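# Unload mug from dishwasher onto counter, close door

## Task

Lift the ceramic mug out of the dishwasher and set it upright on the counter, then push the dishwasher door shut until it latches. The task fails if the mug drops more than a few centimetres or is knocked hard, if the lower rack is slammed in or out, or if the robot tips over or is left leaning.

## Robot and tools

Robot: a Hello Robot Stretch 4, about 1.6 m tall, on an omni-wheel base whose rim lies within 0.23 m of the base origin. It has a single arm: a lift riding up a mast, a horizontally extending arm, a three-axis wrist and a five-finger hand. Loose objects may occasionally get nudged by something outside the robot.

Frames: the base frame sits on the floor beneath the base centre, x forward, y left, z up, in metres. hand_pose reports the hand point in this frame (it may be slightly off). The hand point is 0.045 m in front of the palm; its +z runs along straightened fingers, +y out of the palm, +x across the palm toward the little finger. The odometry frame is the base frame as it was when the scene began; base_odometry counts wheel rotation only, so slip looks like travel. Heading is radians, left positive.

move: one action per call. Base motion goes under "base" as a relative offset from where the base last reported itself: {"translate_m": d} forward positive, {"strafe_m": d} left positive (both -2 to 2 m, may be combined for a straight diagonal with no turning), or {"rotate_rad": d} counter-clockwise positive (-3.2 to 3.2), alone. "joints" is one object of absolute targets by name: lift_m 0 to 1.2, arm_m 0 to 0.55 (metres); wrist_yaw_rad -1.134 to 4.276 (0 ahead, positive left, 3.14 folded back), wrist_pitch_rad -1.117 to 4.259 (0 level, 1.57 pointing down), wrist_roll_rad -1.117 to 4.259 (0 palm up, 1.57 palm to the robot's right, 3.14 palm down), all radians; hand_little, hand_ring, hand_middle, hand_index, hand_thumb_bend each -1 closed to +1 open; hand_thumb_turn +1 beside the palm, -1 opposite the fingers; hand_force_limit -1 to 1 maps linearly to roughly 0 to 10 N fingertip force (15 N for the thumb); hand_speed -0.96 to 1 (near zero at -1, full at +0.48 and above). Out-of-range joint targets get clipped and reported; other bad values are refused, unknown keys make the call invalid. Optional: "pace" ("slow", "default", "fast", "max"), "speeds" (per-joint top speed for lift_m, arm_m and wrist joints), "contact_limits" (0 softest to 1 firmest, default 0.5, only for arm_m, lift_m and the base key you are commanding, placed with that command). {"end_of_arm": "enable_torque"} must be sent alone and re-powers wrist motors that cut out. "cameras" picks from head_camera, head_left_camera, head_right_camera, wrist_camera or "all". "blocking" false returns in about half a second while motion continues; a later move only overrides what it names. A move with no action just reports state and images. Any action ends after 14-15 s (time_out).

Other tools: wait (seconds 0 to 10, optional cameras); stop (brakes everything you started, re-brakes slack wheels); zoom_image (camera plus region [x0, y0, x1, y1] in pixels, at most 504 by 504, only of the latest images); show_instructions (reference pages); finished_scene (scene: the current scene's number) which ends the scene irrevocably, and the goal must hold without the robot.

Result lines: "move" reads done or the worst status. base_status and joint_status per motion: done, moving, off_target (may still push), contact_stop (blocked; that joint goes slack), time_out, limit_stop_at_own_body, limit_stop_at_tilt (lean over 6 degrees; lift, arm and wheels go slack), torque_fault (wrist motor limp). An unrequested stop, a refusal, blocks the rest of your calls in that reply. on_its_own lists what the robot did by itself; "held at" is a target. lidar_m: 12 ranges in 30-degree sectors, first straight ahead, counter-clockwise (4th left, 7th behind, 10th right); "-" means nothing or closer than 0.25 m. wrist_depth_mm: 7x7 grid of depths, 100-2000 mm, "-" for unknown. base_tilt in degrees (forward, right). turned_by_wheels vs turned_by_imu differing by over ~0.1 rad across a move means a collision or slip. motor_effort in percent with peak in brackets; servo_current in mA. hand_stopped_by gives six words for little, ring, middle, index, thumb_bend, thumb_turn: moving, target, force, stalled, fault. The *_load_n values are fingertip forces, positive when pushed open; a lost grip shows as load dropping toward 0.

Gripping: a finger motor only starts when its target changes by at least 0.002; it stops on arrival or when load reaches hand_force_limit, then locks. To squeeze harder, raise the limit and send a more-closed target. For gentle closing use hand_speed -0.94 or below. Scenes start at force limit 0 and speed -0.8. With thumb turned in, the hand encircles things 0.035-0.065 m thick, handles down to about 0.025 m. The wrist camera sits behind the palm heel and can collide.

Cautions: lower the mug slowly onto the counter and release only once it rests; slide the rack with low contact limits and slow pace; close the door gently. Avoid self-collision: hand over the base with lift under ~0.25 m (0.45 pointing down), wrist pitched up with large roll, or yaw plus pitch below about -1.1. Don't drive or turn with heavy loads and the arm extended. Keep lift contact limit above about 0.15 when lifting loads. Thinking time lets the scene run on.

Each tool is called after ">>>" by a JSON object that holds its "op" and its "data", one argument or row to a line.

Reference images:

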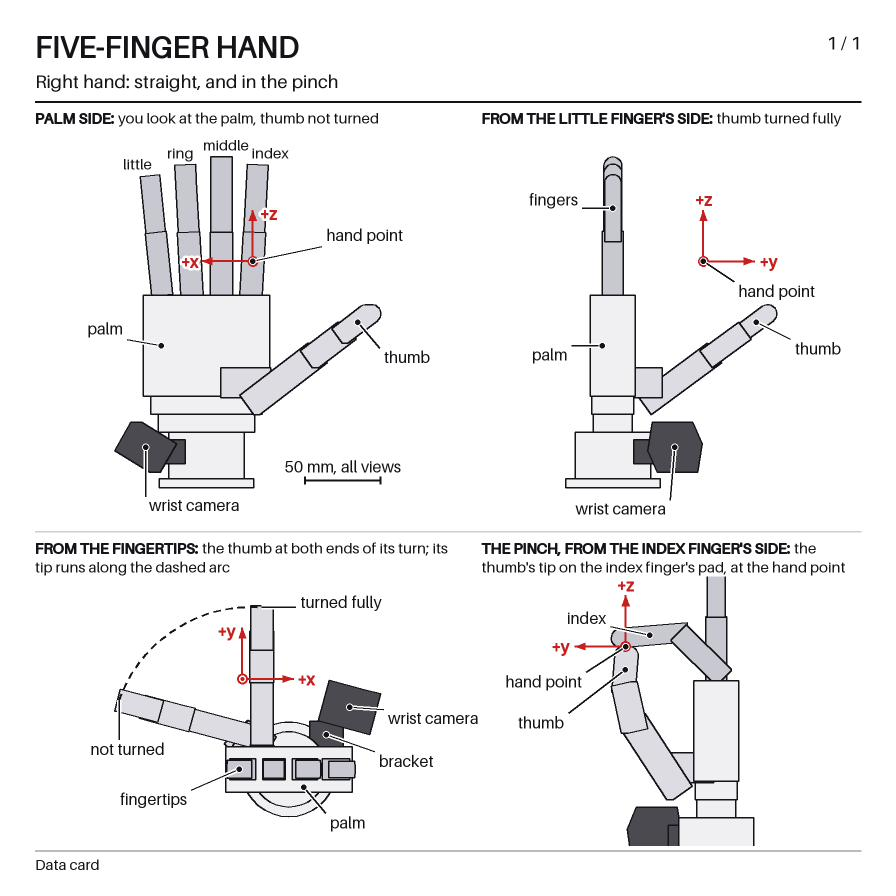

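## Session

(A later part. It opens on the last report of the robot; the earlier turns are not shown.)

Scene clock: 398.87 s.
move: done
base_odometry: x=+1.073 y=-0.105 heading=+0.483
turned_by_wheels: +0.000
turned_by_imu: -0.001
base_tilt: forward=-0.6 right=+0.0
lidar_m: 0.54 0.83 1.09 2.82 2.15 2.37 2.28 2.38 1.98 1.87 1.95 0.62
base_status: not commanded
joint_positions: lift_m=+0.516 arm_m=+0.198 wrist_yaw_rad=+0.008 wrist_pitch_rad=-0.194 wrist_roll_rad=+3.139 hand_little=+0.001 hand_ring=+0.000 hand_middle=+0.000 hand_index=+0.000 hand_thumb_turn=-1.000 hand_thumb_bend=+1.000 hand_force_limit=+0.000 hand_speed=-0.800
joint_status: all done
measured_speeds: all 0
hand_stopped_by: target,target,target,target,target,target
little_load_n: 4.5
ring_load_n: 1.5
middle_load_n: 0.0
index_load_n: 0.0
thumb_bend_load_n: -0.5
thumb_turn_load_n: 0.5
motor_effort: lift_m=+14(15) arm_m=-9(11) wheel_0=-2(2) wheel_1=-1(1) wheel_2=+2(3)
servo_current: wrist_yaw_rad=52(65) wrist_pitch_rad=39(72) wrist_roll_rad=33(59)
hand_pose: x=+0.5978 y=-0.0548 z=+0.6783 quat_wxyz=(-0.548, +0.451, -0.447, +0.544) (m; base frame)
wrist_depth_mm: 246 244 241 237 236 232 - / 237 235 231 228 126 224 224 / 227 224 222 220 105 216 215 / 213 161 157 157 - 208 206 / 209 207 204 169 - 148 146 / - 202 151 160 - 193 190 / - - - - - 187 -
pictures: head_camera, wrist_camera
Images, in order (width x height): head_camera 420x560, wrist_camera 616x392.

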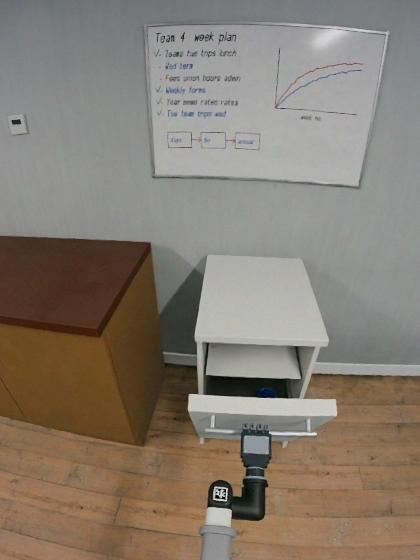

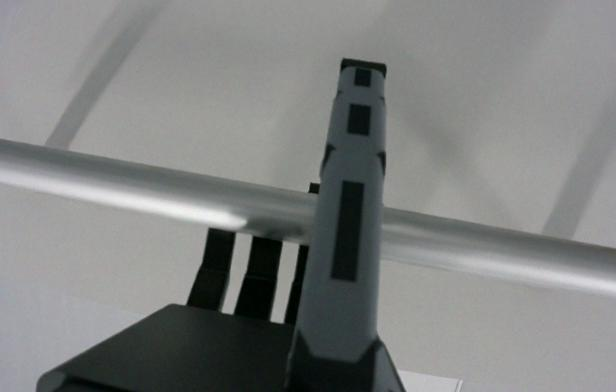

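>>> {"op": "move", "data": {
  "joints": {"arm_m": 0.141, "lift_m": 0.463, "wrist_pitch_rad": -0.3, "wrist_yaw_rad": 0.02},
  "speeds": {"arm_m": 0.08, "lift_m": 0.075, "wrist_pitch_rad": 0.15, "wrist_yaw_rad": 0.1}
}}

>>> {"op": "move", "data": {
  "joints": {"arm_m": 0.091, "lift_m": 0.405, "wrist_pitch_rad": -0.4},
  "speeds": {"arm_m": 0.07, "lift_m": 0.08, "wrist_pitch_rad": 0.15},
  "cameras": ["head_camera", "wrist_camera"]
}}

>>> {"op": "zoom_image", "data": {
  "camera": "head_camera",
  "region": [180, 240, 350, 460]
}}

Scene clock: 410.03 s.
move: done
base_odometry: x=+1.073 y=-0.105 heading=+0.483
turned_by_wheels: +0.000
turned_by_imu: -0.002
base_tilt: forward=-0.7 right=+0.1
lidar_m: 0.54 0.83 1.08 2.81 2.16 2.37 2.29 2.39 1.96 1.89 1.98 0.54
base_status: not commanded
joint_positions: lift_m=+0.464 arm_m=+0.141 wrist_yaw_rad=+0.020 wrist_pitch_rad=-0.297 wrist_roll_rad=+3.139 hand_little=+0.000 hand_ring=+0.000 hand_middle=+0.000 hand_index=+0.000 hand_thumb_turn=-1.000 hand_thumb_bend=+1.000 hand_force_limit=+0.000 hand_speed=-0.800
joint_status: all done
measured_speeds: all 0
hand_stopped_by: target,target,target,target,target,target
little_load_n: 2.0
ring_load_n: 3.0
middle_load_n: 0.0
index_load_n: 0.0
thumb_bend_load_n: 0.0
thumb_turn_load_n: 0.0
motor_effort: lift_m=+13(15) arm_m=-8(13) wheel_0=-2(2) wheel_1=+0(1) wheel_2=+2(3)
servo_current: wrist_yaw_rad=39(65) wrist_pitch_rad=39(78) wrist_roll_rad=46(52)
hand_pose: x=+0.5428 y=-0.0522 z=+0.6489 quat_wxyz=(-0.573, +0.425, -0.416, +0.563) (m; base frame)
wrist_depth_mm: 244 242 240 239 237 235 - / 235 233 230 229 126 226 226 / 168 224 222 220 107 217 219 / 213 165 158 156 - 209 208 / 208 207 204 172 - 150 149 / - 201 151 160 - 195 194 / - - - - - 189 -
pictures: none

Scene clock: 411.30 s.
move: done
base_odometry: x=+1.073 y=-0.105 heading=+0.483
turned_by_wheels: +0.000
turned_by_imu: -0.001
base_tilt: forward=-0.7 right=+0.2
lidar_m: 0.47 0.85 1.08 2.82 2.17 2.38 2.28 2.35 1.97 1.86 1.96 0.50
base_status: not commanded
joint_positions: lift_m=+0.406 arm_m=+0.091 wrist_yaw_rad=+0.020 wrist_pitch_rad=-0.398 wrist_roll_rad=+3.139 hand_little=+0.000 hand_ring=+0.001 hand_middle=+0.000 hand_index=+0.000 hand_thumb_turn=-1.000 hand_thumb_bend=+1.000 hand_force_limit=+0.000 hand_speed=-0.800
joint_status: all done
measured_speeds: all 0
hand_stopped_by: target,target,target,target,target,target
little_load_n: 0.0
ring_load_n: 3.5
middle_load_n: 1.0
index_load_n: 1.5
thumb_bend_load_n: 0.0
thumb_turn_load_n: 0.0
motor_effort: lift_m=+13(16) arm_m=-8(12) wheel_0=-2(2) wheel_1=+0(1) wheel_2=+2(3)
servo_current: wrist_yaw_rad=46(59) wrist_pitch_rad=39(98) wrist_roll_rad=46(46)
hand_pose: x=+0.4909 y=-0.0521 z=+0.6140 quat_wxyz=(-0.594, +0.396, -0.387, +0.584) (m; base frame)
wrist_depth_mm: 244 242 240 237 237 235 - / 235 233 231 228 126 227 226 / 165 167 222 220 107 218 217 / 216 212 162 158 - 210 211 / 209 207 205 174 - 159 152 / - 133 155 160 - 196 195 / - - - - - 191 -
pictures: head_camera, wrist_camera
Images, in order (width x height): head_camera 420x560, wrist_camera 616x392.

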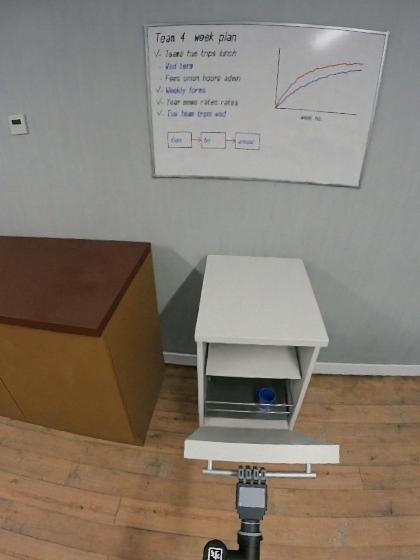

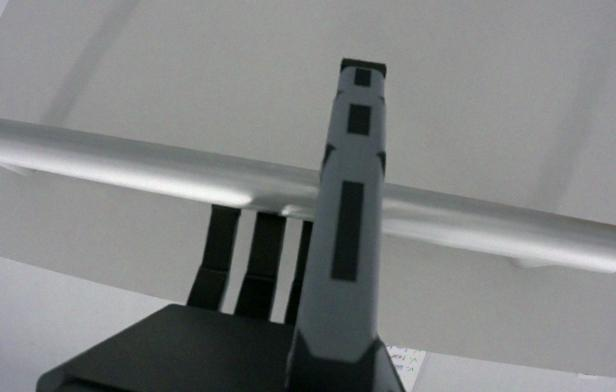

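Scaled by 2.291 from the camera's 420x560 image, which has a finer 1200x1600 frame.

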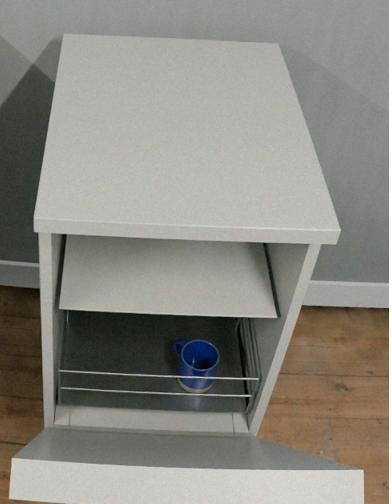

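>>> {"op": "move", "data": {
  "base": {"translate_m": -0.15},
  "joints": {"arm_m": 0.15, "lift_m": 0.297, "wrist_pitch_rad": -0.5},
  "pace": "slow",
  "speeds": {"arm_m": 0.035, "lift_m": 0.065, "wrist_pitch_rad": 0.065},
  "cameras": ["head_camera", "wrist_camera"]
}}

>>> {"op": "zoom_image", "data": {
  "camera": "head_camera",
  "region": [180, 200, 350, 420]
}}

Scene clock: 421.47 s.
move: done
base_odometry: x=+0.941 y=-0.174 heading=+0.483
turned_by_wheels: +0.000
turned_by_imu: -0.002
base_tilt: forward=-0.7 right=+0.1
lidar_m: 0.52 1.00 1.31 2.18 2.14 2.24 2.13 2.22 1.97 1.87 1.95 0.57
base_status: done
joint_positions: lift_m=+0.297 arm_m=+0.150 wrist_yaw_rad=+0.021 wrist_pitch_rad=-0.493 wrist_roll_rad=+3.139 hand_little=+0.000 hand_ring=+0.000 hand_middle=+0.001 hand_index=+0.000 hand_thumb_turn=-1.000 hand_thumb_bend=+1.000 hand_force_limit=+0.000 hand_speed=-0.800
joint_status: all done
measured_speeds: all 0
hand_stopped_by: target,target,target,target,target,target
little_load_n: 0.0
ring_load_n: 0.0
middle_load_n: 6.5
index_load_n: 0.0
thumb_bend_load_n: 0.0
thumb_turn_load_n: 0.0
motor_effort: lift_m=+14(15) arm_m=+5(8) wheel_0=-2(6) wheel_1=-4(11) wheel_2=+6(9)
servo_current: wrist_yaw_rad=46(59) wrist_pitch_rad=46(72) wrist_roll_rad=39(52)
hand_pose: x=+0.5455 y=-0.0521 z=+0.5275 quat_wxyz=(-0.613, +0.367, -0.359, +0.601) (m; base frame)
wrist_depth_mm: 259 258 257 260 260 263 - / 245 244 243 243 126 245 249 / 169 167 166 228 107 229 229 / 214 214 180 165 - 158 218 / 204 202 200 173 - 201 180 / - 194 155 161 - 191 191 / - - - - - 186 -
pictures: head_camera, wrist_camera
Images, in order (width x height): head_camera 420x560, wrist_camera 616x392.

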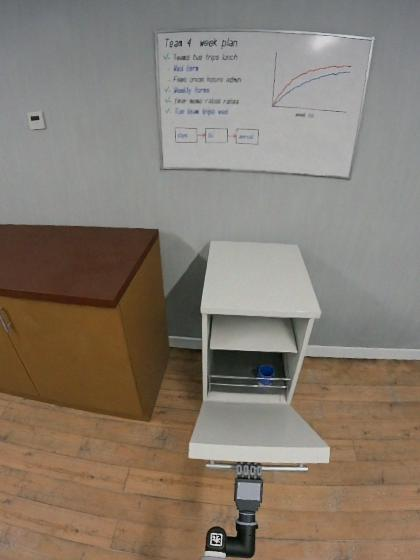

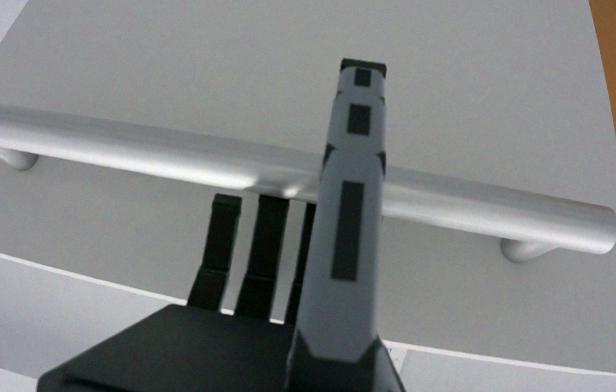

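Scaled by 2.291 from the camera's 420x560 image, which has a finer 1200x1600 frame.

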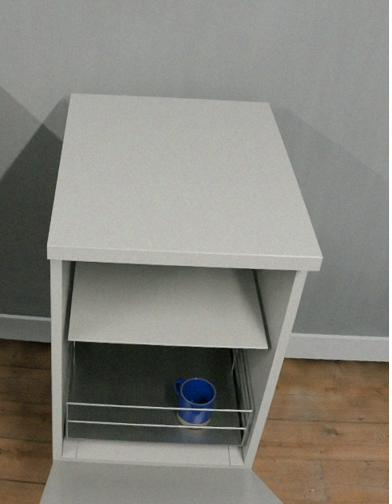

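>>> {"op": "move", "data": {
  "joints": {"arm_m": 0.11, "lift_m": 0.36},
  "speeds": {"arm_m": 0.06, "lift_m": 0.1},
  "contact_limits": {"arm_m": 0.2, "lift_m": 0.3},
  "cameras": ["head_camera", "wrist_camera"]
}}

Scene clock: 446.23 s.
move: done
base_odometry: x=+0.940 y=-0.174 heading=+0.483
turned_by_wheels: +0.000
turned_by_imu: -0.002
base_tilt: forward=-0.6 right=+0.2
lidar_m: 0.51 0.98 1.32 2.15 2.12 2.23 2.15 2.21 1.96 1.87 1.96 0.55
base_status: not commanded
joint_positions: lift_m=+0.360 arm_m=+0.110 wrist_yaw_rad=+0.021 wrist_pitch_rad=-0.494 wrist_roll_rad=+3.139 hand_little=+0.000 hand_ring=+0.000 hand_middle=+0.000 hand_index=+0.000 hand_thumb_turn=-1.000 hand_thumb_bend=+1.000 hand_force_limit=+0.000 hand_speed=-0.800
joint_status: all done
measured_speeds: all 0
hand_stopped_by: target,target,target,target,target,target
little_load_n: 0.0
ring_load_n: 0.0
middle_load_n: 0.0
index_load_n: 0.0
thumb_bend_load_n: 0.0
thumb_turn_load_n: 0.0
motor_effort: lift_m=+24(27) arm_m=-7(11) wheel_0=-2(2) wheel_1=-3(4) wheel_2=+4(6)
servo_current: wrist_yaw_rad=52(59) wrist_pitch_rad=46(52) wrist_roll_rad=39(52)
contact_limits: arm_m 0.2; lift_m 0.3
hand_pose: x=+0.5059 y=-0.0521 z=+0.5897 quat_wxyz=(-0.613, +0.367, -0.358, +0.601) (m; base frame)
wrist_depth_mm: 229 234 183 177 169 167 - / 225 224 222 222 173 217 - / 220 213 208 208 204 209 206 / - - 220 179 - 198 198 / - - 175 173 - 227 229 / - - 139 157 - - - / - - - - - - -
pictures: head_camera, wrist_camera
Images, in order (width x height): head_camera 420x560, wrist_camera 616x392.

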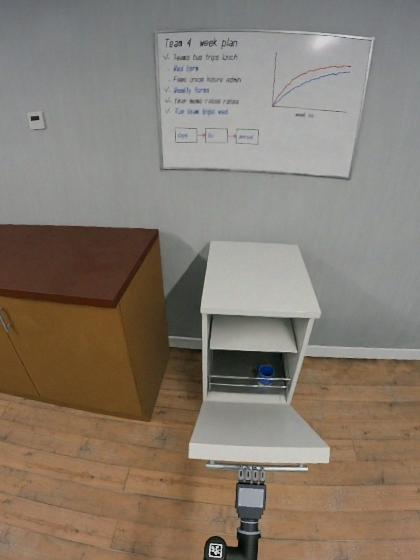

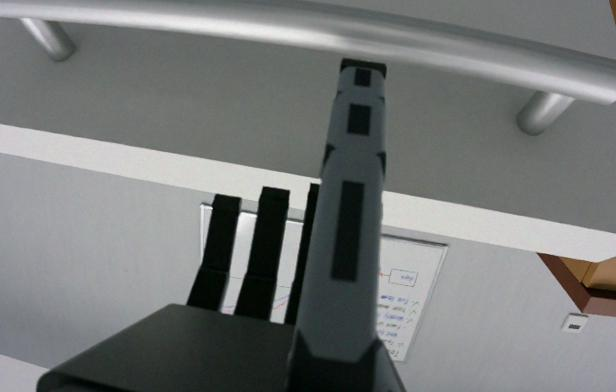

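>>> {"op": "move", "data": {
  "joints": {"arm_m": 0.02, "lift_m": 0.42}
}}

>>> {"op": "move", "data": {
  "joints": {"lift_m": 0.7, "wrist_pitch_rad": 0.2, "wrist_yaw_rad": 0.0, "hand_index": 1, "hand_middle": 1, "hand_ring": 1, "hand_little": 1},
  "cameras": ["head_camera", "wrist_camera"]
}}

>>> {"op": "zoom_image", "data": {
  "camera": "head_camera",
  "region": [170, 230, 350, 480]
}}

Scene clock: 450.30 s.
move: done
base_odometry: x=+0.940 y=-0.174 heading=+0.483
turned_by_wheels: +0.000
turned_by_imu: -0.002
base_tilt: forward=-0.7 right=+0.0
lidar_m: 0.51 0.98 1.29 2.13 2.12 2.23 2.15 2.21 1.97 1.89 1.97 0.56
base_status: not commanded
joint_positions: lift_m=+0.420 arm_m=+0.020 wrist_yaw_rad=+0.021 wrist_pitch_rad=-0.494 wrist_roll_rad=+3.139 hand_little=+0.000 hand_ring=+0.000 hand_middle=+0.000 hand_index=+0.000 hand_thumb_turn=-1.000 hand_thumb_bend=+1.000 hand_force_limit=+0.000 hand_speed=-0.800
joint_status: all done
measured_speeds: all 0
hand_stopped_by: target,target,target,target,target,target
little_load_n: 0.0
ring_load_n: 0.0
middle_load_n: 0.0
index_load_n: 0.0
thumb_bend_load_n: 0.0
thumb_turn_load_n: 0.0
motor_effort: lift_m=+24(27) arm_m=-7(10) wheel_0=-2(2) wheel_1=-3(4) wheel_2=+4(4)
servo_current: wrist_yaw_rad=52(59) wrist_pitch_rad=46(52) wrist_roll_rad=52(52)
hand_pose: x=+0.4159 y=-0.0521 z=+0.6497 quat_wxyz=(-0.613, +0.367, -0.358, +0.601) (m; base frame)
wrist_depth_mm: 300 285 270 264 263 260 - / - - 304 287 125 258 253 / - - - - - 1060 820 / - - - - - - 809 / - - 174 173 - - - / - - 139 158 - - - / - - - - - - -
pictures: none

Scene clock: 452.60 s.
move: done
base_odometry: x=+0.940 y=-0.174 heading=+0.483
turned_by_wheels: +0.000
turned_by_imu: -0.001
base_tilt: forward=-0.7 right=+0.2
lidar_m: 0.50 0.97 1.32 2.16 2.13 2.23 2.14 2.23 1.97 1.87 1.97 0.56
base_status: not commanded
joint_positions: lift_m=+0.700 arm_m=+0.020 wrist_yaw_rad=+0.002 wrist_pitch_rad=+0.202 wrist_roll_rad=+3.139 hand_little=+1.000 hand_ring=+1.000 hand_middle=+1.000 hand_index=+1.000 hand_thumb_turn=-1.000 hand_thumb_bend=+1.000 hand_force_limit=+0.000 hand_speed=-0.800
joint_status: all done
measured_speeds: all 0
hand_stopped_by: target,target,target,target,target,target
little_load_n: 0.0
ring_load_n: -0.5
middle_load_n: 0.0
index_load_n: 0.0
thumb_bend_load_n: 0.0
thumb_turn_load_n: 0.0
motor_effort: lift_m=+23(28) arm_m=-7(8) wheel_0=-2(2) wheel_1=-3(4) wheel_2=+4(4)
servo_current: wrist_yaw_rad=46(59) wrist_pitch_rad=39(65) wrist_roll_rad=52(59)
hand_pose: x=+0.3962 y=-0.0563 z=+0.7744 quat_wxyz=(-0.447, +0.549, -0.547, +0.447) (m; base frame)
wrist_depth_mm: 1499 433 410 462 445 525 946 / - 389 382 370 122 353 866 / - - - 1281 - 1008 831 / - - 931 - - 1098 831 / - - - - - 1060 788 / - - 136 - - 976 750 / - - - - - 891 723
pictures: head_camera, wrist_camera
Images, in order (width x height): head_camera 420x560, wrist_camera 616x392.

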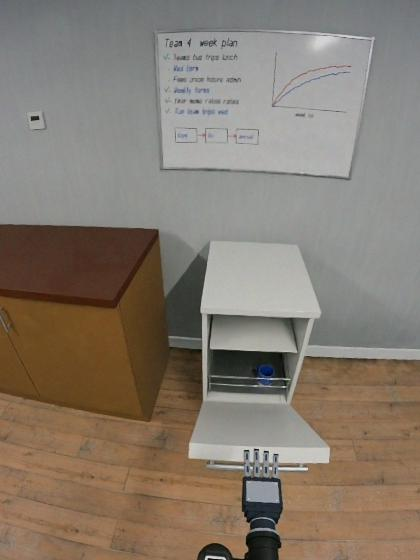

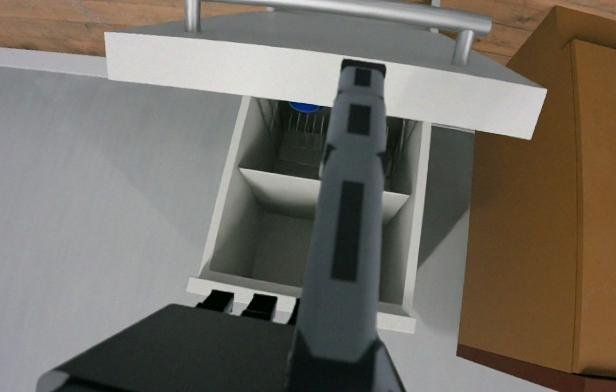

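Scaled by 2.016 from the camera's 420x560 image, which has a finer 1200x1600 frame.

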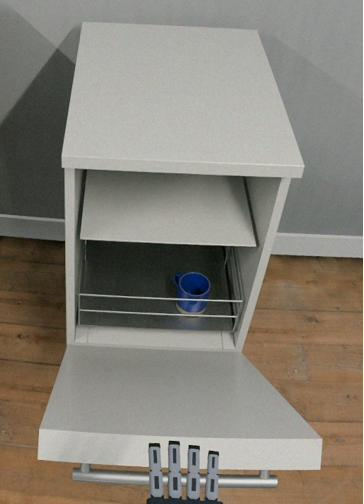

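>>> {"op": "move", "data": {
  "base": {"translate_m": -0.25},
  "joints": {"hand_thumb_turn": 1, "wrist_pitch_rad": 0.4, "lift_m": 0.68}
}}

>>> {"op": "move", "data": {
  "joints": {"arm_m": 0.44, "lift_m": 0.64},
  "cameras": ["head_camera", "wrist_camera"]
}}

>>> {"op": "zoom_image", "data": {
  "camera": "head_camera",
  "region": [170, 230, 350, 480]
}}

Scene clock: 476.20 s.
move: done
base_odometry: x=+0.719 y=-0.290 heading=+0.482
turned_by_wheels: +0.000
turned_by_imu: -0.003
base_tilt: forward=-0.6 right=+0.1
lidar_m: 0.75 1.20 1.64 2.05 2.13 1.99 1.88 1.96 1.98 1.86 1.96 0.81
base_status: done
joint_positions: lift_m=+0.680 arm_m=+0.020 wrist_yaw_rad=+0.002 wrist_pitch_rad=+0.402 wrist_roll_rad=+3.139 hand_little=+1.000 hand_ring=+1.000 hand_middle=+1.000 hand_index=+1.000 hand_thumb_turn=+1.000 hand_thumb_bend=+1.000 hand_force_limit=+0.000 hand_speed=-0.800
joint_status: all done
measured_speeds: all 0
hand_stopped_by: target,target,target,target,target,target
little_load_n: 0.0
ring_load_n: 0.0
middle_load_n: 0.0
index_load_n: -0.5
thumb_bend_load_n: 0.0
thumb_turn_load_n: 0.0
motor_effort: lift_m=+14(21) arm_m=-7(8) wheel_0=-1(6) wheel_1=-2(12) wheel_2=-2(11)
servo_current: wrist_yaw_rad=52(59) wrist_pitch_rad=33(65) wrist_roll_rad=26(59)
hand_pose: x=+0.3716 y=-0.0564 z=+0.7166 quat_wxyz=(-0.390, +0.591, -0.589, +0.390) (m; base frame)
wrist_depth_mm: 1118 1060 1008 976 917 866 842 / 1308 1281 1205 1138 1078 1008 960 / 1708 1661 1537 1336 1308 1229 1160 / - - 683 - 1464 1308 1098 / - - 627 621 615 1182 1025 / - - 136 175 603 1205 - / - - - - - - -
pictures: none

Scene clock: 478.53 s.
move: done
base_odometry: x=+0.719 y=-0.290 heading=+0.482
turned_by_wheels: +0.000
turned_by_imu: -0.001
base_tilt: forward=-0.6 right=+0.2
lidar_m: 0.78 1.23 1.66 2.08 2.12 1.98 1.89 1.94 1.96 1.86 1.96 0.81
base_status: not commanded
joint_positions: lift_m=+0.640 arm_m=+0.440 wrist_yaw_rad=+0.002 wrist_pitch_rad=+0.402 wrist_roll_rad=+3.139 hand_little=+1.000 hand_ring=+1.000 hand_middle=+1.000 hand_index=+1.000 hand_thumb_turn=+1.000 hand_thumb_bend=+1.000 hand_force_limit=+0.000 hand_speed=-0.800
joint_status: all done
measured_speeds: all 0
hand_stopped_by: target,target,target,target,target,target
little_load_n: 0.0
ring_load_n: 0.0
middle_load_n: 0.0
index_load_n: 0.0
thumb_bend_load_n: 0.0
thumb_turn_load_n: 0.0
motor_effort: lift_m=+14(17) arm_m=+8(10) wheel_0=-1(2) wheel_1=-2(2) wheel_2=-1(2)
servo_current: wrist_yaw_rad=46(52) wrist_pitch_rad=39(46) wrist_roll_rad=26(59)
hand_pose: x=+0.7909 y=-0.0564 z=+0.6766 quat_wxyz=(-0.390, +0.591, -0.589, +0.390) (m; base frame)
wrist_depth_mm: 1008 931 960 904 878 234 - / 226 219 214 210 205 244 831 / - 226 222 216 210 205 200 / - - 831 1118 960 931 732 / - - 715 - 715 1025 788 / - 117 138 175 661 - - / - - - - - - -
pictures: head_camera, wrist_camera
Images, in order (width x height): head_camera 420x560, wrist_camera 616x392.

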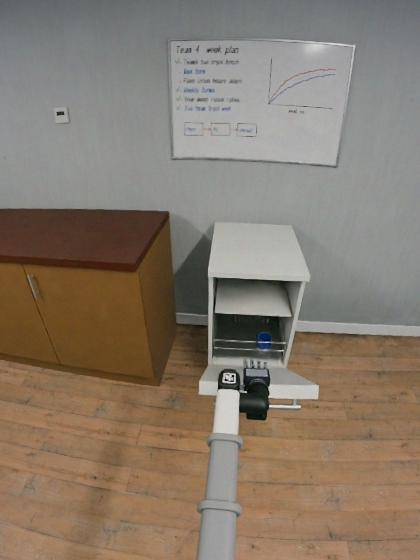

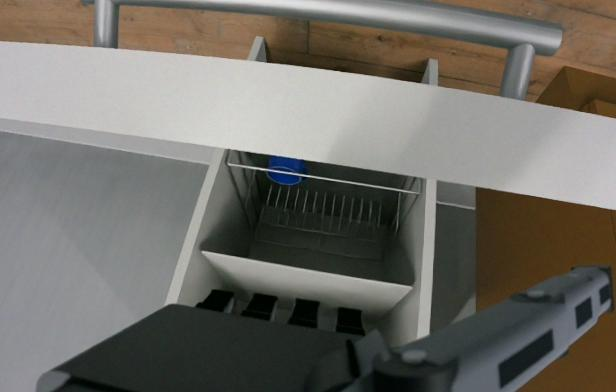

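Scaled by 2.016 from the camera's 420x560 image, which has a finer 1200x1600 frame.

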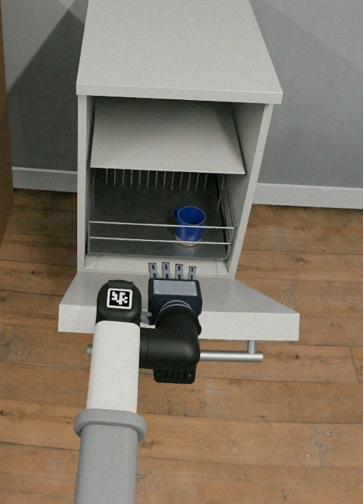

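>>> {"op": "move", "data": {
  "joints": {"arm_m": 0.42, "lift_m": 0.53},
  "speeds": {"arm_m": 0.03, "lift_m": 0.1},
  "contact_limits": {"lift_m": 0.4},
  "cameras": ["head_camera", "wrist_camera"]
}}

>>> {"op": "zoom_image", "data": {
  "camera": "head_camera",
  "region": [170, 230, 350, 480]
}}

Scene clock: 486.37 s.
move: done
base_odometry: x=+0.719 y=-0.290 heading=+0.482
turned_by_wheels: +0.000
turned_by_imu: -0.002
base_tilt: forward=-0.7 right=+0.2
lidar_m: 0.77 1.22 1.66 2.06 2.11 1.98 1.88 1.96 1.97 1.88 1.96 0.81
base_status: not commanded
joint_positions: lift_m=+0.531 arm_m=+0.420 wrist_yaw_rad=+0.002 wrist_pitch_rad=+0.397 wrist_roll_rad=+3.139 hand_little=+1.000 hand_ring=+1.000 hand_middle=+1.000 hand_index=+1.000 hand_thumb_turn=+1.000 hand_thumb_bend=+1.000 hand_force_limit=+0.000 hand_speed=-0.800
joint_status: all done
measured_speeds: all 0
hand_stopped_by: target,target,target,target,target,target
little_load_n: 0.0
ring_load_n: 0.0
middle_load_n: 0.5
index_load_n: 0.0
thumb_bend_load_n: 0.0
thumb_turn_load_n: 0.0
motor_effort: lift_m=+12(17) arm_m=-7(9) wheel_0=-1(2) wheel_1=-1(2) wheel_2=-1(2)
servo_current: wrist_yaw_rad=52(59) wrist_pitch_rad=39(52) wrist_roll_rad=59(59)
contact_limits: lift_m 0.4
hand_pose: x=+0.7722 y=-0.0564 z=+0.5676 quat_wxyz=(-0.391, +0.590, -0.588, +0.392) (m; base frame)
wrist_depth_mm: 946 878 842 809 768 715 699 / 220 213 208 208 842 820 788 / 229 290 317 320 314 196 196 / 181 178 187 200 223 237 213 / 189 185 177 171 167 164 161 / - 119 173 177 174 168 - / - - - - - - -
pictures: head_camera, wrist_camera
Images, in order (width x height): head_camera 420x560, wrist_camera 616x392.

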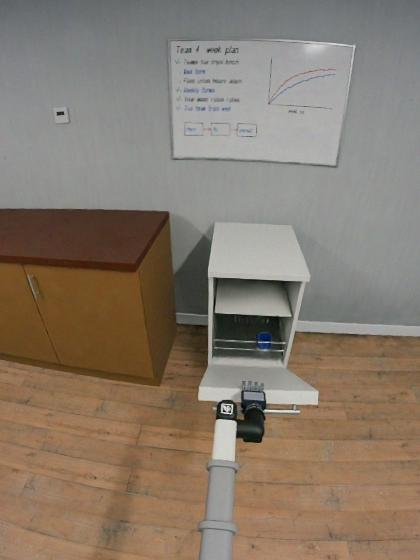

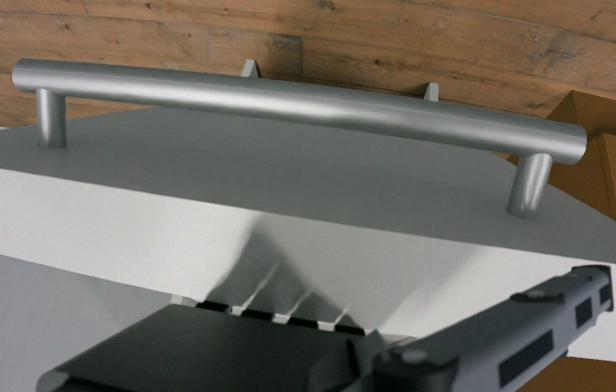

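Scaled by 2.016 from the camera's 420x560 image, which has a finer 1200x1600 frame.

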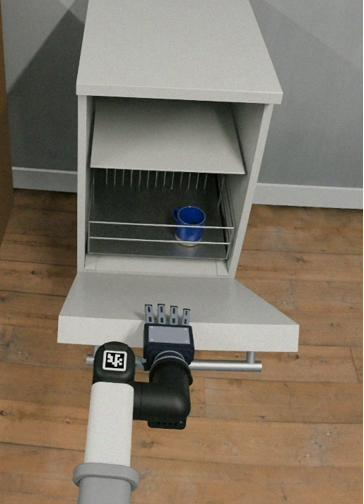

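>>> {"op": "move", "data": {
  "joints": {"arm_m": 0.345, "lift_m": 0.45},
  "speeds": {"arm_m": 0.09, "lift_m": 0.1},
  "contact_limits": {"lift_m": 0.4, "arm_m": 0.4}
}}

>>> {"op": "move", "data": {
  "joints": {"arm_m": 0.28, "lift_m": 0.34},
  "speeds": {"arm_m": 0.06, "lift_m": 0.1},
  "contact_limits": {"lift_m": 0.4, "arm_m": 0.4},
  "cameras": ["head_camera", "wrist_camera"]
}}

>>> {"op": "zoom_image", "data": {
  "camera": "head_camera",
  "region": [170, 230, 350, 480]
}}

Scene clock: 494.37 s.
move: done
base_odometry: x=+0.719 y=-0.290 heading=+0.482
turned_by_wheels: +0.000
turned_by_imu: -0.002
base_tilt: forward=-0.7 right=+0.2
lidar_m: 0.70 1.20 1.67 2.06 2.12 1.97 1.88 1.95 1.95 1.86 1.97 0.76
base_status: not commanded
joint_positions: lift_m=+0.451 arm_m=+0.345 wrist_yaw_rad=+0.002 wrist_pitch_rad=+0.397 wrist_roll_rad=+3.139 hand_little=+1.000 hand_ring=+1.000 hand_middle=+1.000 hand_index=+1.000 hand_thumb_turn=+1.000 hand_thumb_bend=+1.000 hand_force_limit=+0.000 hand_speed=-0.800
joint_status: all done
measured_speeds: all 0
hand_stopped_by: target,target,target,target,target,target
little_load_n: 0.0
ring_load_n: 0.5
middle_load_n: 0.5
index_load_n: 0.0
thumb_bend_load_n: 0.0
thumb_turn_load_n: 0.0
motor_effort: lift_m=+12(15) arm_m=-7(11) wheel_0=-1(2) wheel_1=-2(2) wheel_2=-1(2)
servo_current: wrist_yaw_rad=52(59) wrist_pitch_rad=39(46) wrist_roll_rad=33(52)
contact_limits: arm_m 0.4; lift_m 0.4
hand_pose: x=+0.6972 y=-0.0564 z=+0.4876 quat_wxyz=(-0.391, +0.590, -0.588, +0.392) (m; base frame)
wrist_depth_mm: 820 768 750 707 668 627 609 / 878 842 831 809 788 732 699 / 251 445 430 229 225 224 788 / 198 194 219 249 330 297 788 / 200 196 191 186 182 179 196 / - 119 170 188 184 181 - / - - - - - - -
pictures: none

Scene clock: 496.07 s.
move: done
base_odometry: x=+0.719 y=-0.290 heading=+0.482
turned_by_wheels: +0.000
turned_by_imu: -0.001
base_tilt: forward=-0.6 right=+0.1
lidar_m: 0.67 1.19 1.68 2.04 2.13 1.99 1.89 1.94 1.98 1.87 1.96 0.68
base_status: not commanded
joint_positions: lift_m=+0.341 arm_m=+0.280 wrist_yaw_rad=+0.002 wrist_pitch_rad=+0.397 wrist_roll_rad=+3.139 hand_little=+1.000 hand_ring=+1.000 hand_middle=+1.000 hand_index=+1.000 hand_thumb_turn=+1.000 hand_thumb_bend=+1.000 hand_force_limit=+0.000 hand_speed=-0.800
joint_status: all done
measured_speeds: all 0
hand_stopped_by: target,target,target,target,target,target
little_load_n: 0.0
ring_load_n: 0.0
middle_load_n: 0.5
index_load_n: 0.0
thumb_bend_load_n: 0.0
thumb_turn_load_n: 0.0
motor_effort: lift_m=+12(15) arm_m=-7(11) wheel_0=-1(2) wheel_1=-2(2) wheel_2=-1(2)
servo_current: wrist_yaw_rad=39(59) wrist_pitch_rad=39(46) wrist_roll_rad=46(52)
contact_limits: arm_m 0.4; lift_m 0.4
hand_pose: x=+0.6322 y=-0.0564 z=+0.3776 quat_wxyz=(-0.391, +0.590, -0.588, +0.392) (m; base frame)
wrist_depth_mm: 654 621 591 564 535 504 492 / 778 741 707 668 627 591 559 / 991 268 263 256 691 683 676 / 211 208 205 946 946 245 831 / 208 205 202 197 194 191 798 / - - 138 195 192 190 - / - - - - - - -
pictures: head_camera, wrist_camera
Images, in order (width x height): head_camera 420x560, wrist_camera 616x392.

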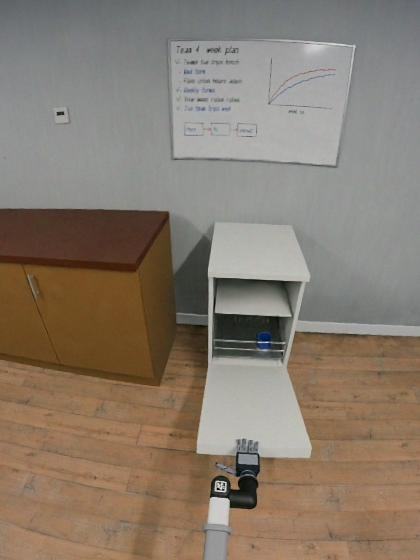

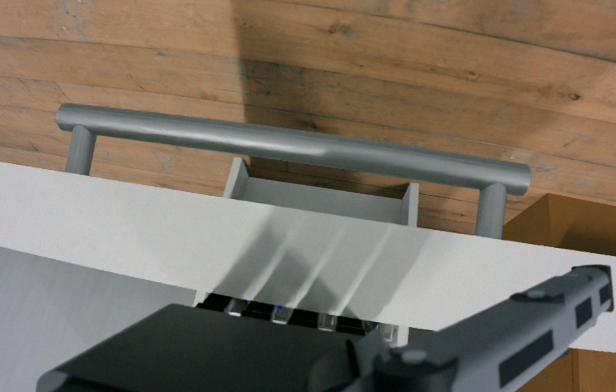

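Scaled by 2.016 from the camera's 420x560 image, which has a finer 1200x1600 frame.

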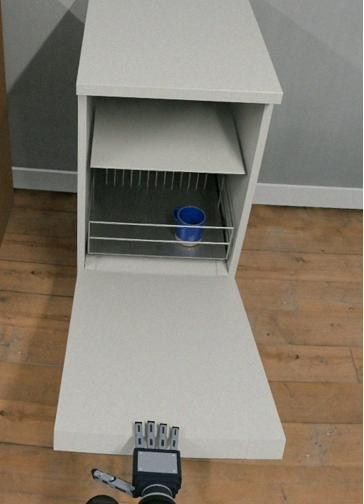

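>>> {"op": "move", "data": {
  "joints": {"arm_m": 0.25, "lift_m": 0.24},
  "speeds": {"arm_m": 0.03, "lift_m": 0.1},
  "contact_limits": {"lift_m": 0.4, "arm_m": 0.4}
}}

>>> {"op": "move", "data": {
  "joints": {"arm_m": 0.24, "lift_m": 0.17},
  "speeds": {"arm_m": 0.03, "lift_m": 0.08},
  "contact_limits": {"lift_m": 0.3, "arm_m": 0.4},
  "cameras": ["head_camera", "wrist_camera"]
}}

>>> {"op": "zoom_image", "data": {
  "camera": "head_camera",
  "region": [170, 230, 350, 500]
}}

Scene clock: 503.00 s.
move: done
base_odometry: x=+0.719 y=-0.290 heading=+0.482
turned_by_wheels: +0.000
turned_by_imu: -0.002
base_tilt: forward=-0.7 right=+0.1
lidar_m: 0.62 1.23 1.65 2.07 2.14 1.98 1.89 1.93 1.97 1.85 1.98 0.69
base_status: not commanded
joint_positions: lift_m=+0.241 arm_m=+0.250 wrist_yaw_rad=+0.002 wrist_pitch_rad=+0.397 wrist_roll_rad=+3.139 hand_little=+1.000 hand_ring=+1.000 hand_middle=+1.000 hand_index=+1.000 hand_thumb_turn=+1.000 hand_thumb_bend=+1.000 hand_force_limit=+0.000 hand_speed=-0.800
joint_status: all done
measured_speeds: all 0
hand_stopped_by: target,target,target,target,target,target
little_load_n: 0.0
ring_load_n: 0.0
middle_load_n: 0.5
index_load_n: 0.0
thumb_bend_load_n: 0.5
thumb_turn_load_n: -0.5
motor_effort: lift_m=+12(14) arm_m=-7(10) wheel_0=-1(2) wheel_1=-2(2) wheel_2=-1(1)
servo_current: wrist_yaw_rad=52(59) wrist_pitch_rad=39(52) wrist_roll_rad=39(52)
contact_limits: arm_m 0.4; lift_m 0.4
hand_pose: x=+0.6022 y=-0.0564 z=+0.2777 quat_wxyz=(-0.392, +0.590, -0.588, +0.392) (m; base frame)
wrist_depth_mm: 504 477 459 439 415 389 375 / 609 574 549 512 484 452 433 / 750 282 276 580 569 554 521 / 216 213 210 271 267 258 668 / 210 206 204 200 199 196 196 / - - 138 196 193 190 - / - - - - - - -
pictures: none

Scene clock: 504.43 s.
move: done
base_odometry: x=+0.719 y=-0.290 heading=+0.482
turned_by_wheels: +0.000
turned_by_imu: -0.001
base_tilt: forward=-0.6 right=+0.1
lidar_m: 0.61 1.22 1.69 2.09 2.11 2.00 1.85 1.95 1.95 1.86 1.95 0.66
base_status: not commanded
joint_positions: lift_m=+0.171 arm_m=+0.240 wrist_yaw_rad=+0.002 wrist_pitch_rad=+0.396 wrist_roll_rad=+3.139 hand_little=+1.000 hand_ring=+1.000 hand_middle=+1.000 hand_index=+1.000 hand_thumb_turn=+1.000 hand_thumb_bend=+1.000 hand_force_limit=+0.000 hand_speed=-0.800
joint_status: all done
measured_speeds: all 0
hand_stopped_by: target,target,target,target,target,target
little_load_n: 0.0
ring_load_n: 0.0
middle_load_n: 0.5
index_load_n: 0.0
thumb_bend_load_n: 0.0
thumb_turn_load_n: -0.5
motor_effort: lift_m=+12(14) arm_m=-7(10) wheel_0=-1(2) wheel_1=-2(2) wheel_2=-1(2)
servo_current: wrist_yaw_rad=52(59) wrist_pitch_rad=39(52) wrist_roll_rad=52(52)
contact_limits: arm_m 0.4; lift_m 0.3
hand_pose: x=+0.5923 y=-0.0564 z=+0.2077 quat_wxyz=(-0.392, +0.590, -0.588, +0.392) (m; base frame)
wrist_depth_mm: 402 379 362 345 329 309 298 / 480 459 436 410 387 362 343 / 591 291 492 480 469 442 424 / 219 216 215 272 271 266 530 / 211 209 204 202 200 200 200 / - 133 173 196 194 192 - / - - - - - - -
pictures: head_camera, wrist_camera
Images, in order (width x height): head_camera 420x560, wrist_camera 616x392.

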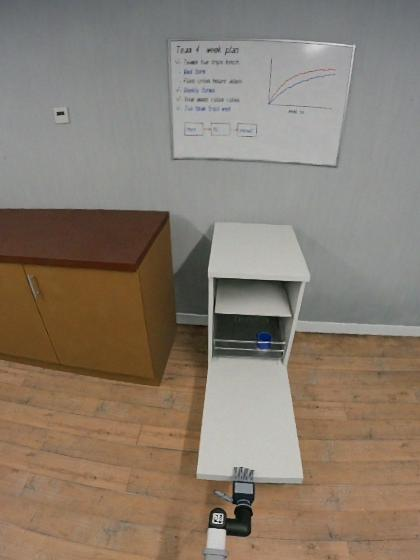

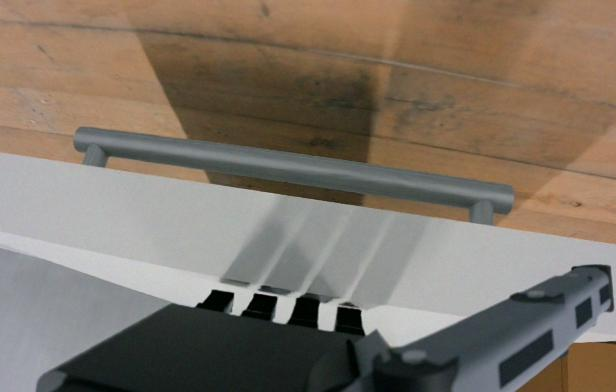

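Scaled by 1.867 from the camera's 420x560 image, which has a finer 1200x1600 frame.

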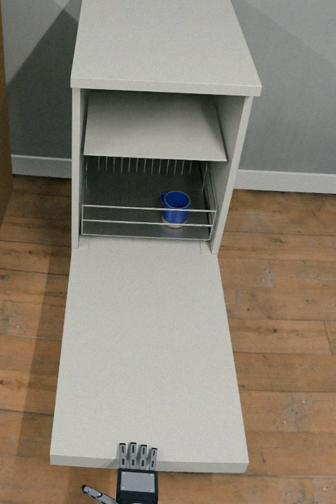

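>>> {"op": "move", "data": {
  "joints": {"arm_m": 0.24, "lift_m": 0.09},
  "speeds": {"arm_m": 0.03, "lift_m": 0.06},
  "contact_limits": {"lift_m": 0.1, "arm_m": 0.4},
  "cameras": ["head_camera", "wrist_camera"]
}}

>>> {"op": "zoom_image", "data": {
  "camera": "head_camera",
  "region": [170, 230, 350, 500]
}}

Scene clock: 509.10 s.
move: contact_stop
base_odometry: x=+0.719 y=-0.290 heading=+0.483
turned_by_wheels: +0.000
turned_by_imu: -0.002
base_tilt: forward=-0.7 right=+0.1
lidar_m: 0.62 1.22 1.65 2.05 2.11 1.99 1.90 1.95 1.98 1.87 1.96 0.64
base_status: not commanded
joint_positions: lift_m=+0.134 arm_m=+0.240 wrist_yaw_rad=+0.001 wrist_pitch_rad=+0.396 wrist_roll_rad=+3.139 hand_little=+1.000 hand_ring=+1.000 hand_middle=+1.000 hand_index=+1.000 hand_thumb_turn=+1.000 hand_thumb_bend=+1.000 hand_force_limit=+0.000 hand_speed=-0.800
joint_status: lift_m contact_stop (moved -0.036 of -0.081); the others done
measured_speeds: all 0
hand_stopped_by: target,target,target,target,target,target
little_load_n: 0.0
ring_load_n: 0.0
middle_load_n: 0.5
index_load_n: 0.0
thumb_bend_load_n: 0.0
thumb_turn_load_n: 0.0
on_its_own: lift_m is slack since a contact_stop (your +0.090 is given up)
motor_effort: lift_m=+20(20) arm_m=-3(8) wheel_0=-2(3) wheel_1=-1(2) wheel_2=+0(1)
servo_current: wrist_yaw_rad=52(59) wrist_pitch_rad=39(117) wrist_roll_rad=26(52)
contact_limits: arm_m 0.4; lift_m 0.1
hand_pose: x=+0.5920 y=-0.0565 z=+0.1713 quat_wxyz=(-0.392, +0.590, -0.588, +0.392) (m; base frame)
wrist_depth_mm: 345 329 314 300 285 267 - / 418 399 373 355 334 312 297 / 508 296 439 427 413 382 359 / 219 217 216 216 272 272 455 / 230 209 205 201 200 200 200 / - 310 196 198 195 190 - / - - - - - - -
pictures: head_camera, wrist_camera
Images, in order (width x height): head_camera 420x560, wrist_camera 616x392.

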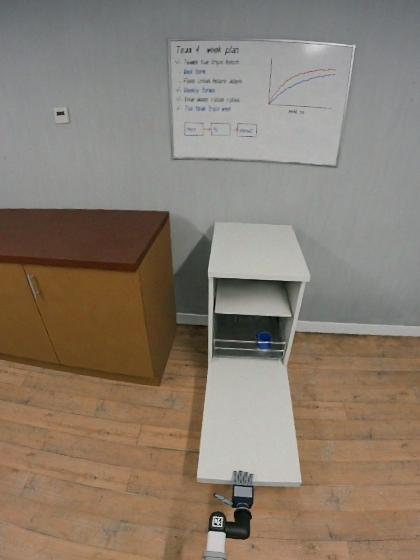

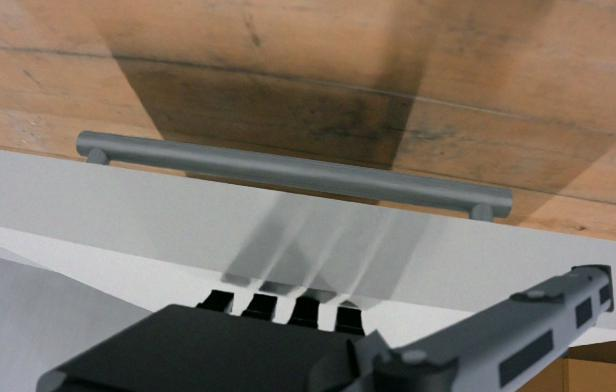

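Scaled by 1.867 from the camera's 420x560 image, which has a finer 1200x1600 frame.

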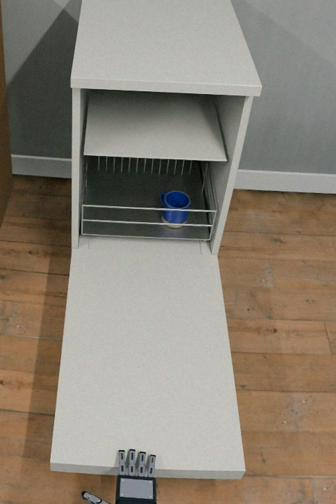

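>>> {"op": "move", "data": {
  "joints": {"arm_m": 0.2, "lift_m": 0.35, "wrist_pitch_rad": 0.0, "hand_thumb_turn": -1},
  "speeds": {"wrist_pitch_rad": 0.5, "arm_m": 0.1}
}}

>>> {"op": "move", "data": {
  "base": {"translate_m": 0.2},
  "cameras": ["all"]
}}

>>> {"op": "zoom_image", "data": {
  "camera": "head_camera",
  "region": [190, 270, 320, 420]
}}

Scene clock: 530.50 s.
move: done
base_odometry: x=+0.719 y=-0.290 heading=+0.483
turned_by_wheels: +0.000
turned_by_imu: -0.004
base_tilt: forward=-0.7 right=+0.2
lidar_m: 0.62 1.21 1.67 2.05 2.14 1.99 1.87 1.93 1.97 1.88 1.96 0.66
base_status: not commanded
joint_positions: lift_m=+0.350 arm_m=+0.200 wrist_yaw_rad=+0.001 wrist_pitch_rad=+0.009 wrist_roll_rad=+3.139 hand_little=+1.000 hand_ring=+1.000 hand_middle=+1.000 hand_index=+1.000 hand_thumb_turn=-1.000 hand_thumb_bend=+1.000 hand_force_limit=+0.000 hand_speed=-0.800
joint_status: all done
measured_speeds: all 0
hand_stopped_by: target,target,target,target,target,target
little_load_n: 0.0
ring_load_n: 0.0
middle_load_n: 0.0
index_load_n: 0.0
thumb_bend_load_n: 0.0
thumb_turn_load_n: 0.0
motor_effort: lift_m=+24(28) arm_m=-7(9) wheel_0=-2(3) wheel_1=+0(1) wheel_2=+0(1)
servo_current: wrist_yaw_rad=46(59) wrist_pitch_rad=46(117) wrist_roll_rad=39(59)
hand_pose: x=+0.5922 y=-0.0564 z=+0.4656 quat_wxyz=(-0.498, +0.503, -0.501, +0.498) (m; base frame)
wrist_depth_mm: 1255 1138 621 554 517 473 778 / - 1397 1281 668 120 991 866 / - - - 976 - 1182 891 / - - - - - 1118 842 / - - - - - 1060 798 / - - 136 - - 976 759 / - - - - - 904 741
pictures: none

Scene clock: 532.57 s.
move: done
base_odometry: x=+0.896 y=-0.197 heading=+0.483
turned_by_wheels: +0.000
turned_by_imu: -0.001
base_tilt: forward=-0.7 right=+0.2
lidar_m: 0.44 1.01 1.36 2.11 2.12 2.18 2.09 2.17 1.96 1.87 1.98 0.44
base_status: done
joint_positions: lift_m=+0.350 arm_m=+0.200 wrist_yaw_rad=+0.001 wrist_pitch_rad=+0.009 wrist_roll_rad=+3.139 hand_little=+1.000 hand_ring=+1.000 hand_middle=+1.000 hand_index=+1.000 hand_thumb_turn=-1.000 hand_thumb_bend=+1.000 hand_force_limit=+0.000 hand_speed=-0.800
joint_status: not commanded
measured_speeds: all 0
hand_stopped_by: target,target,target,target,target,target
little_load_n: 0.0
ring_load_n: 0.0
middle_load_n: 0.0
index_load_n: 0.0
thumb_bend_load_n: 0.0
thumb_turn_load_n: 0.0
motor_effort: lift_m=+24(24) arm_m=-7(7) wheel_0=+1(6) wheel_1=+2(14) wheel_2=+1(12)
servo_current: wrist_yaw_rad=39(52) wrist_pitch_rad=59(65) wrist_roll_rad=33(59)
hand_pose: x=+0.5922 y=-0.0564 z=+0.4657 quat_wxyz=(-0.498, +0.503, -0.501, +0.498) (m; base frame)
wrist_depth_mm: - 1118 627 554 517 473 778 / - - 759 715 120 976 878 / - - 715 768 - 1008 854 / - - - - - 1025 831 / - - - - - 976 788 / - - 136 - - 976 741 / - - - - - 891 723
pictures: head_camera, head_left_camera, head_right_camera, wrist_camera
Images, in order (width x height): head_camera 420x560, head_left_camera 420x672, head_right_camera 420x672, wrist_camera 616x392.

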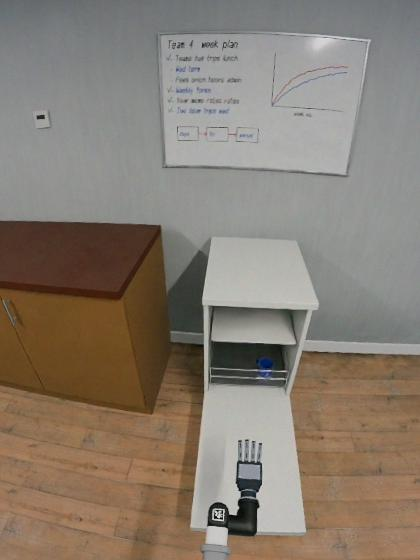

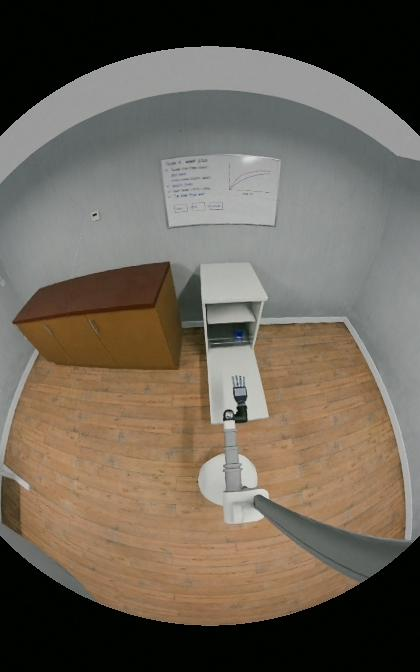

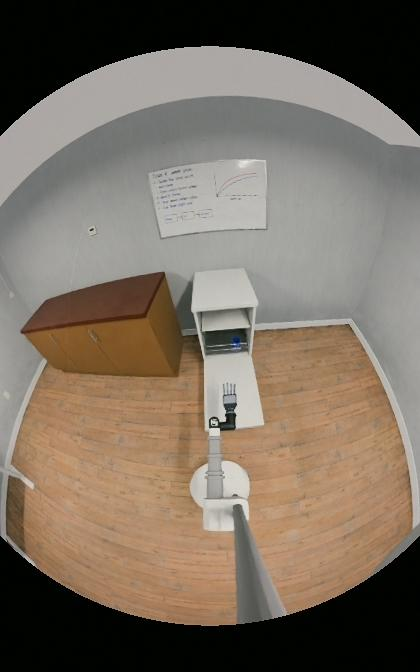

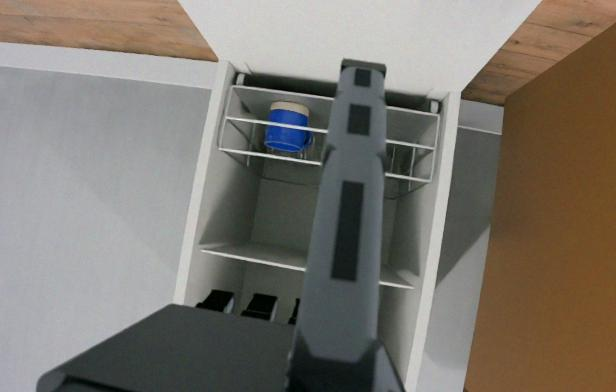

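Scaled by 3.360 from the camera's 420x560 image, which has a finer 1200x1600 frame.

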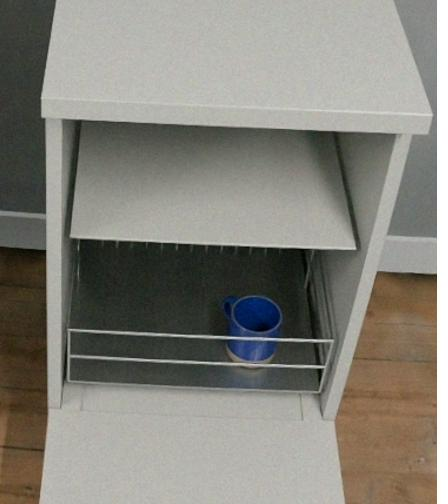

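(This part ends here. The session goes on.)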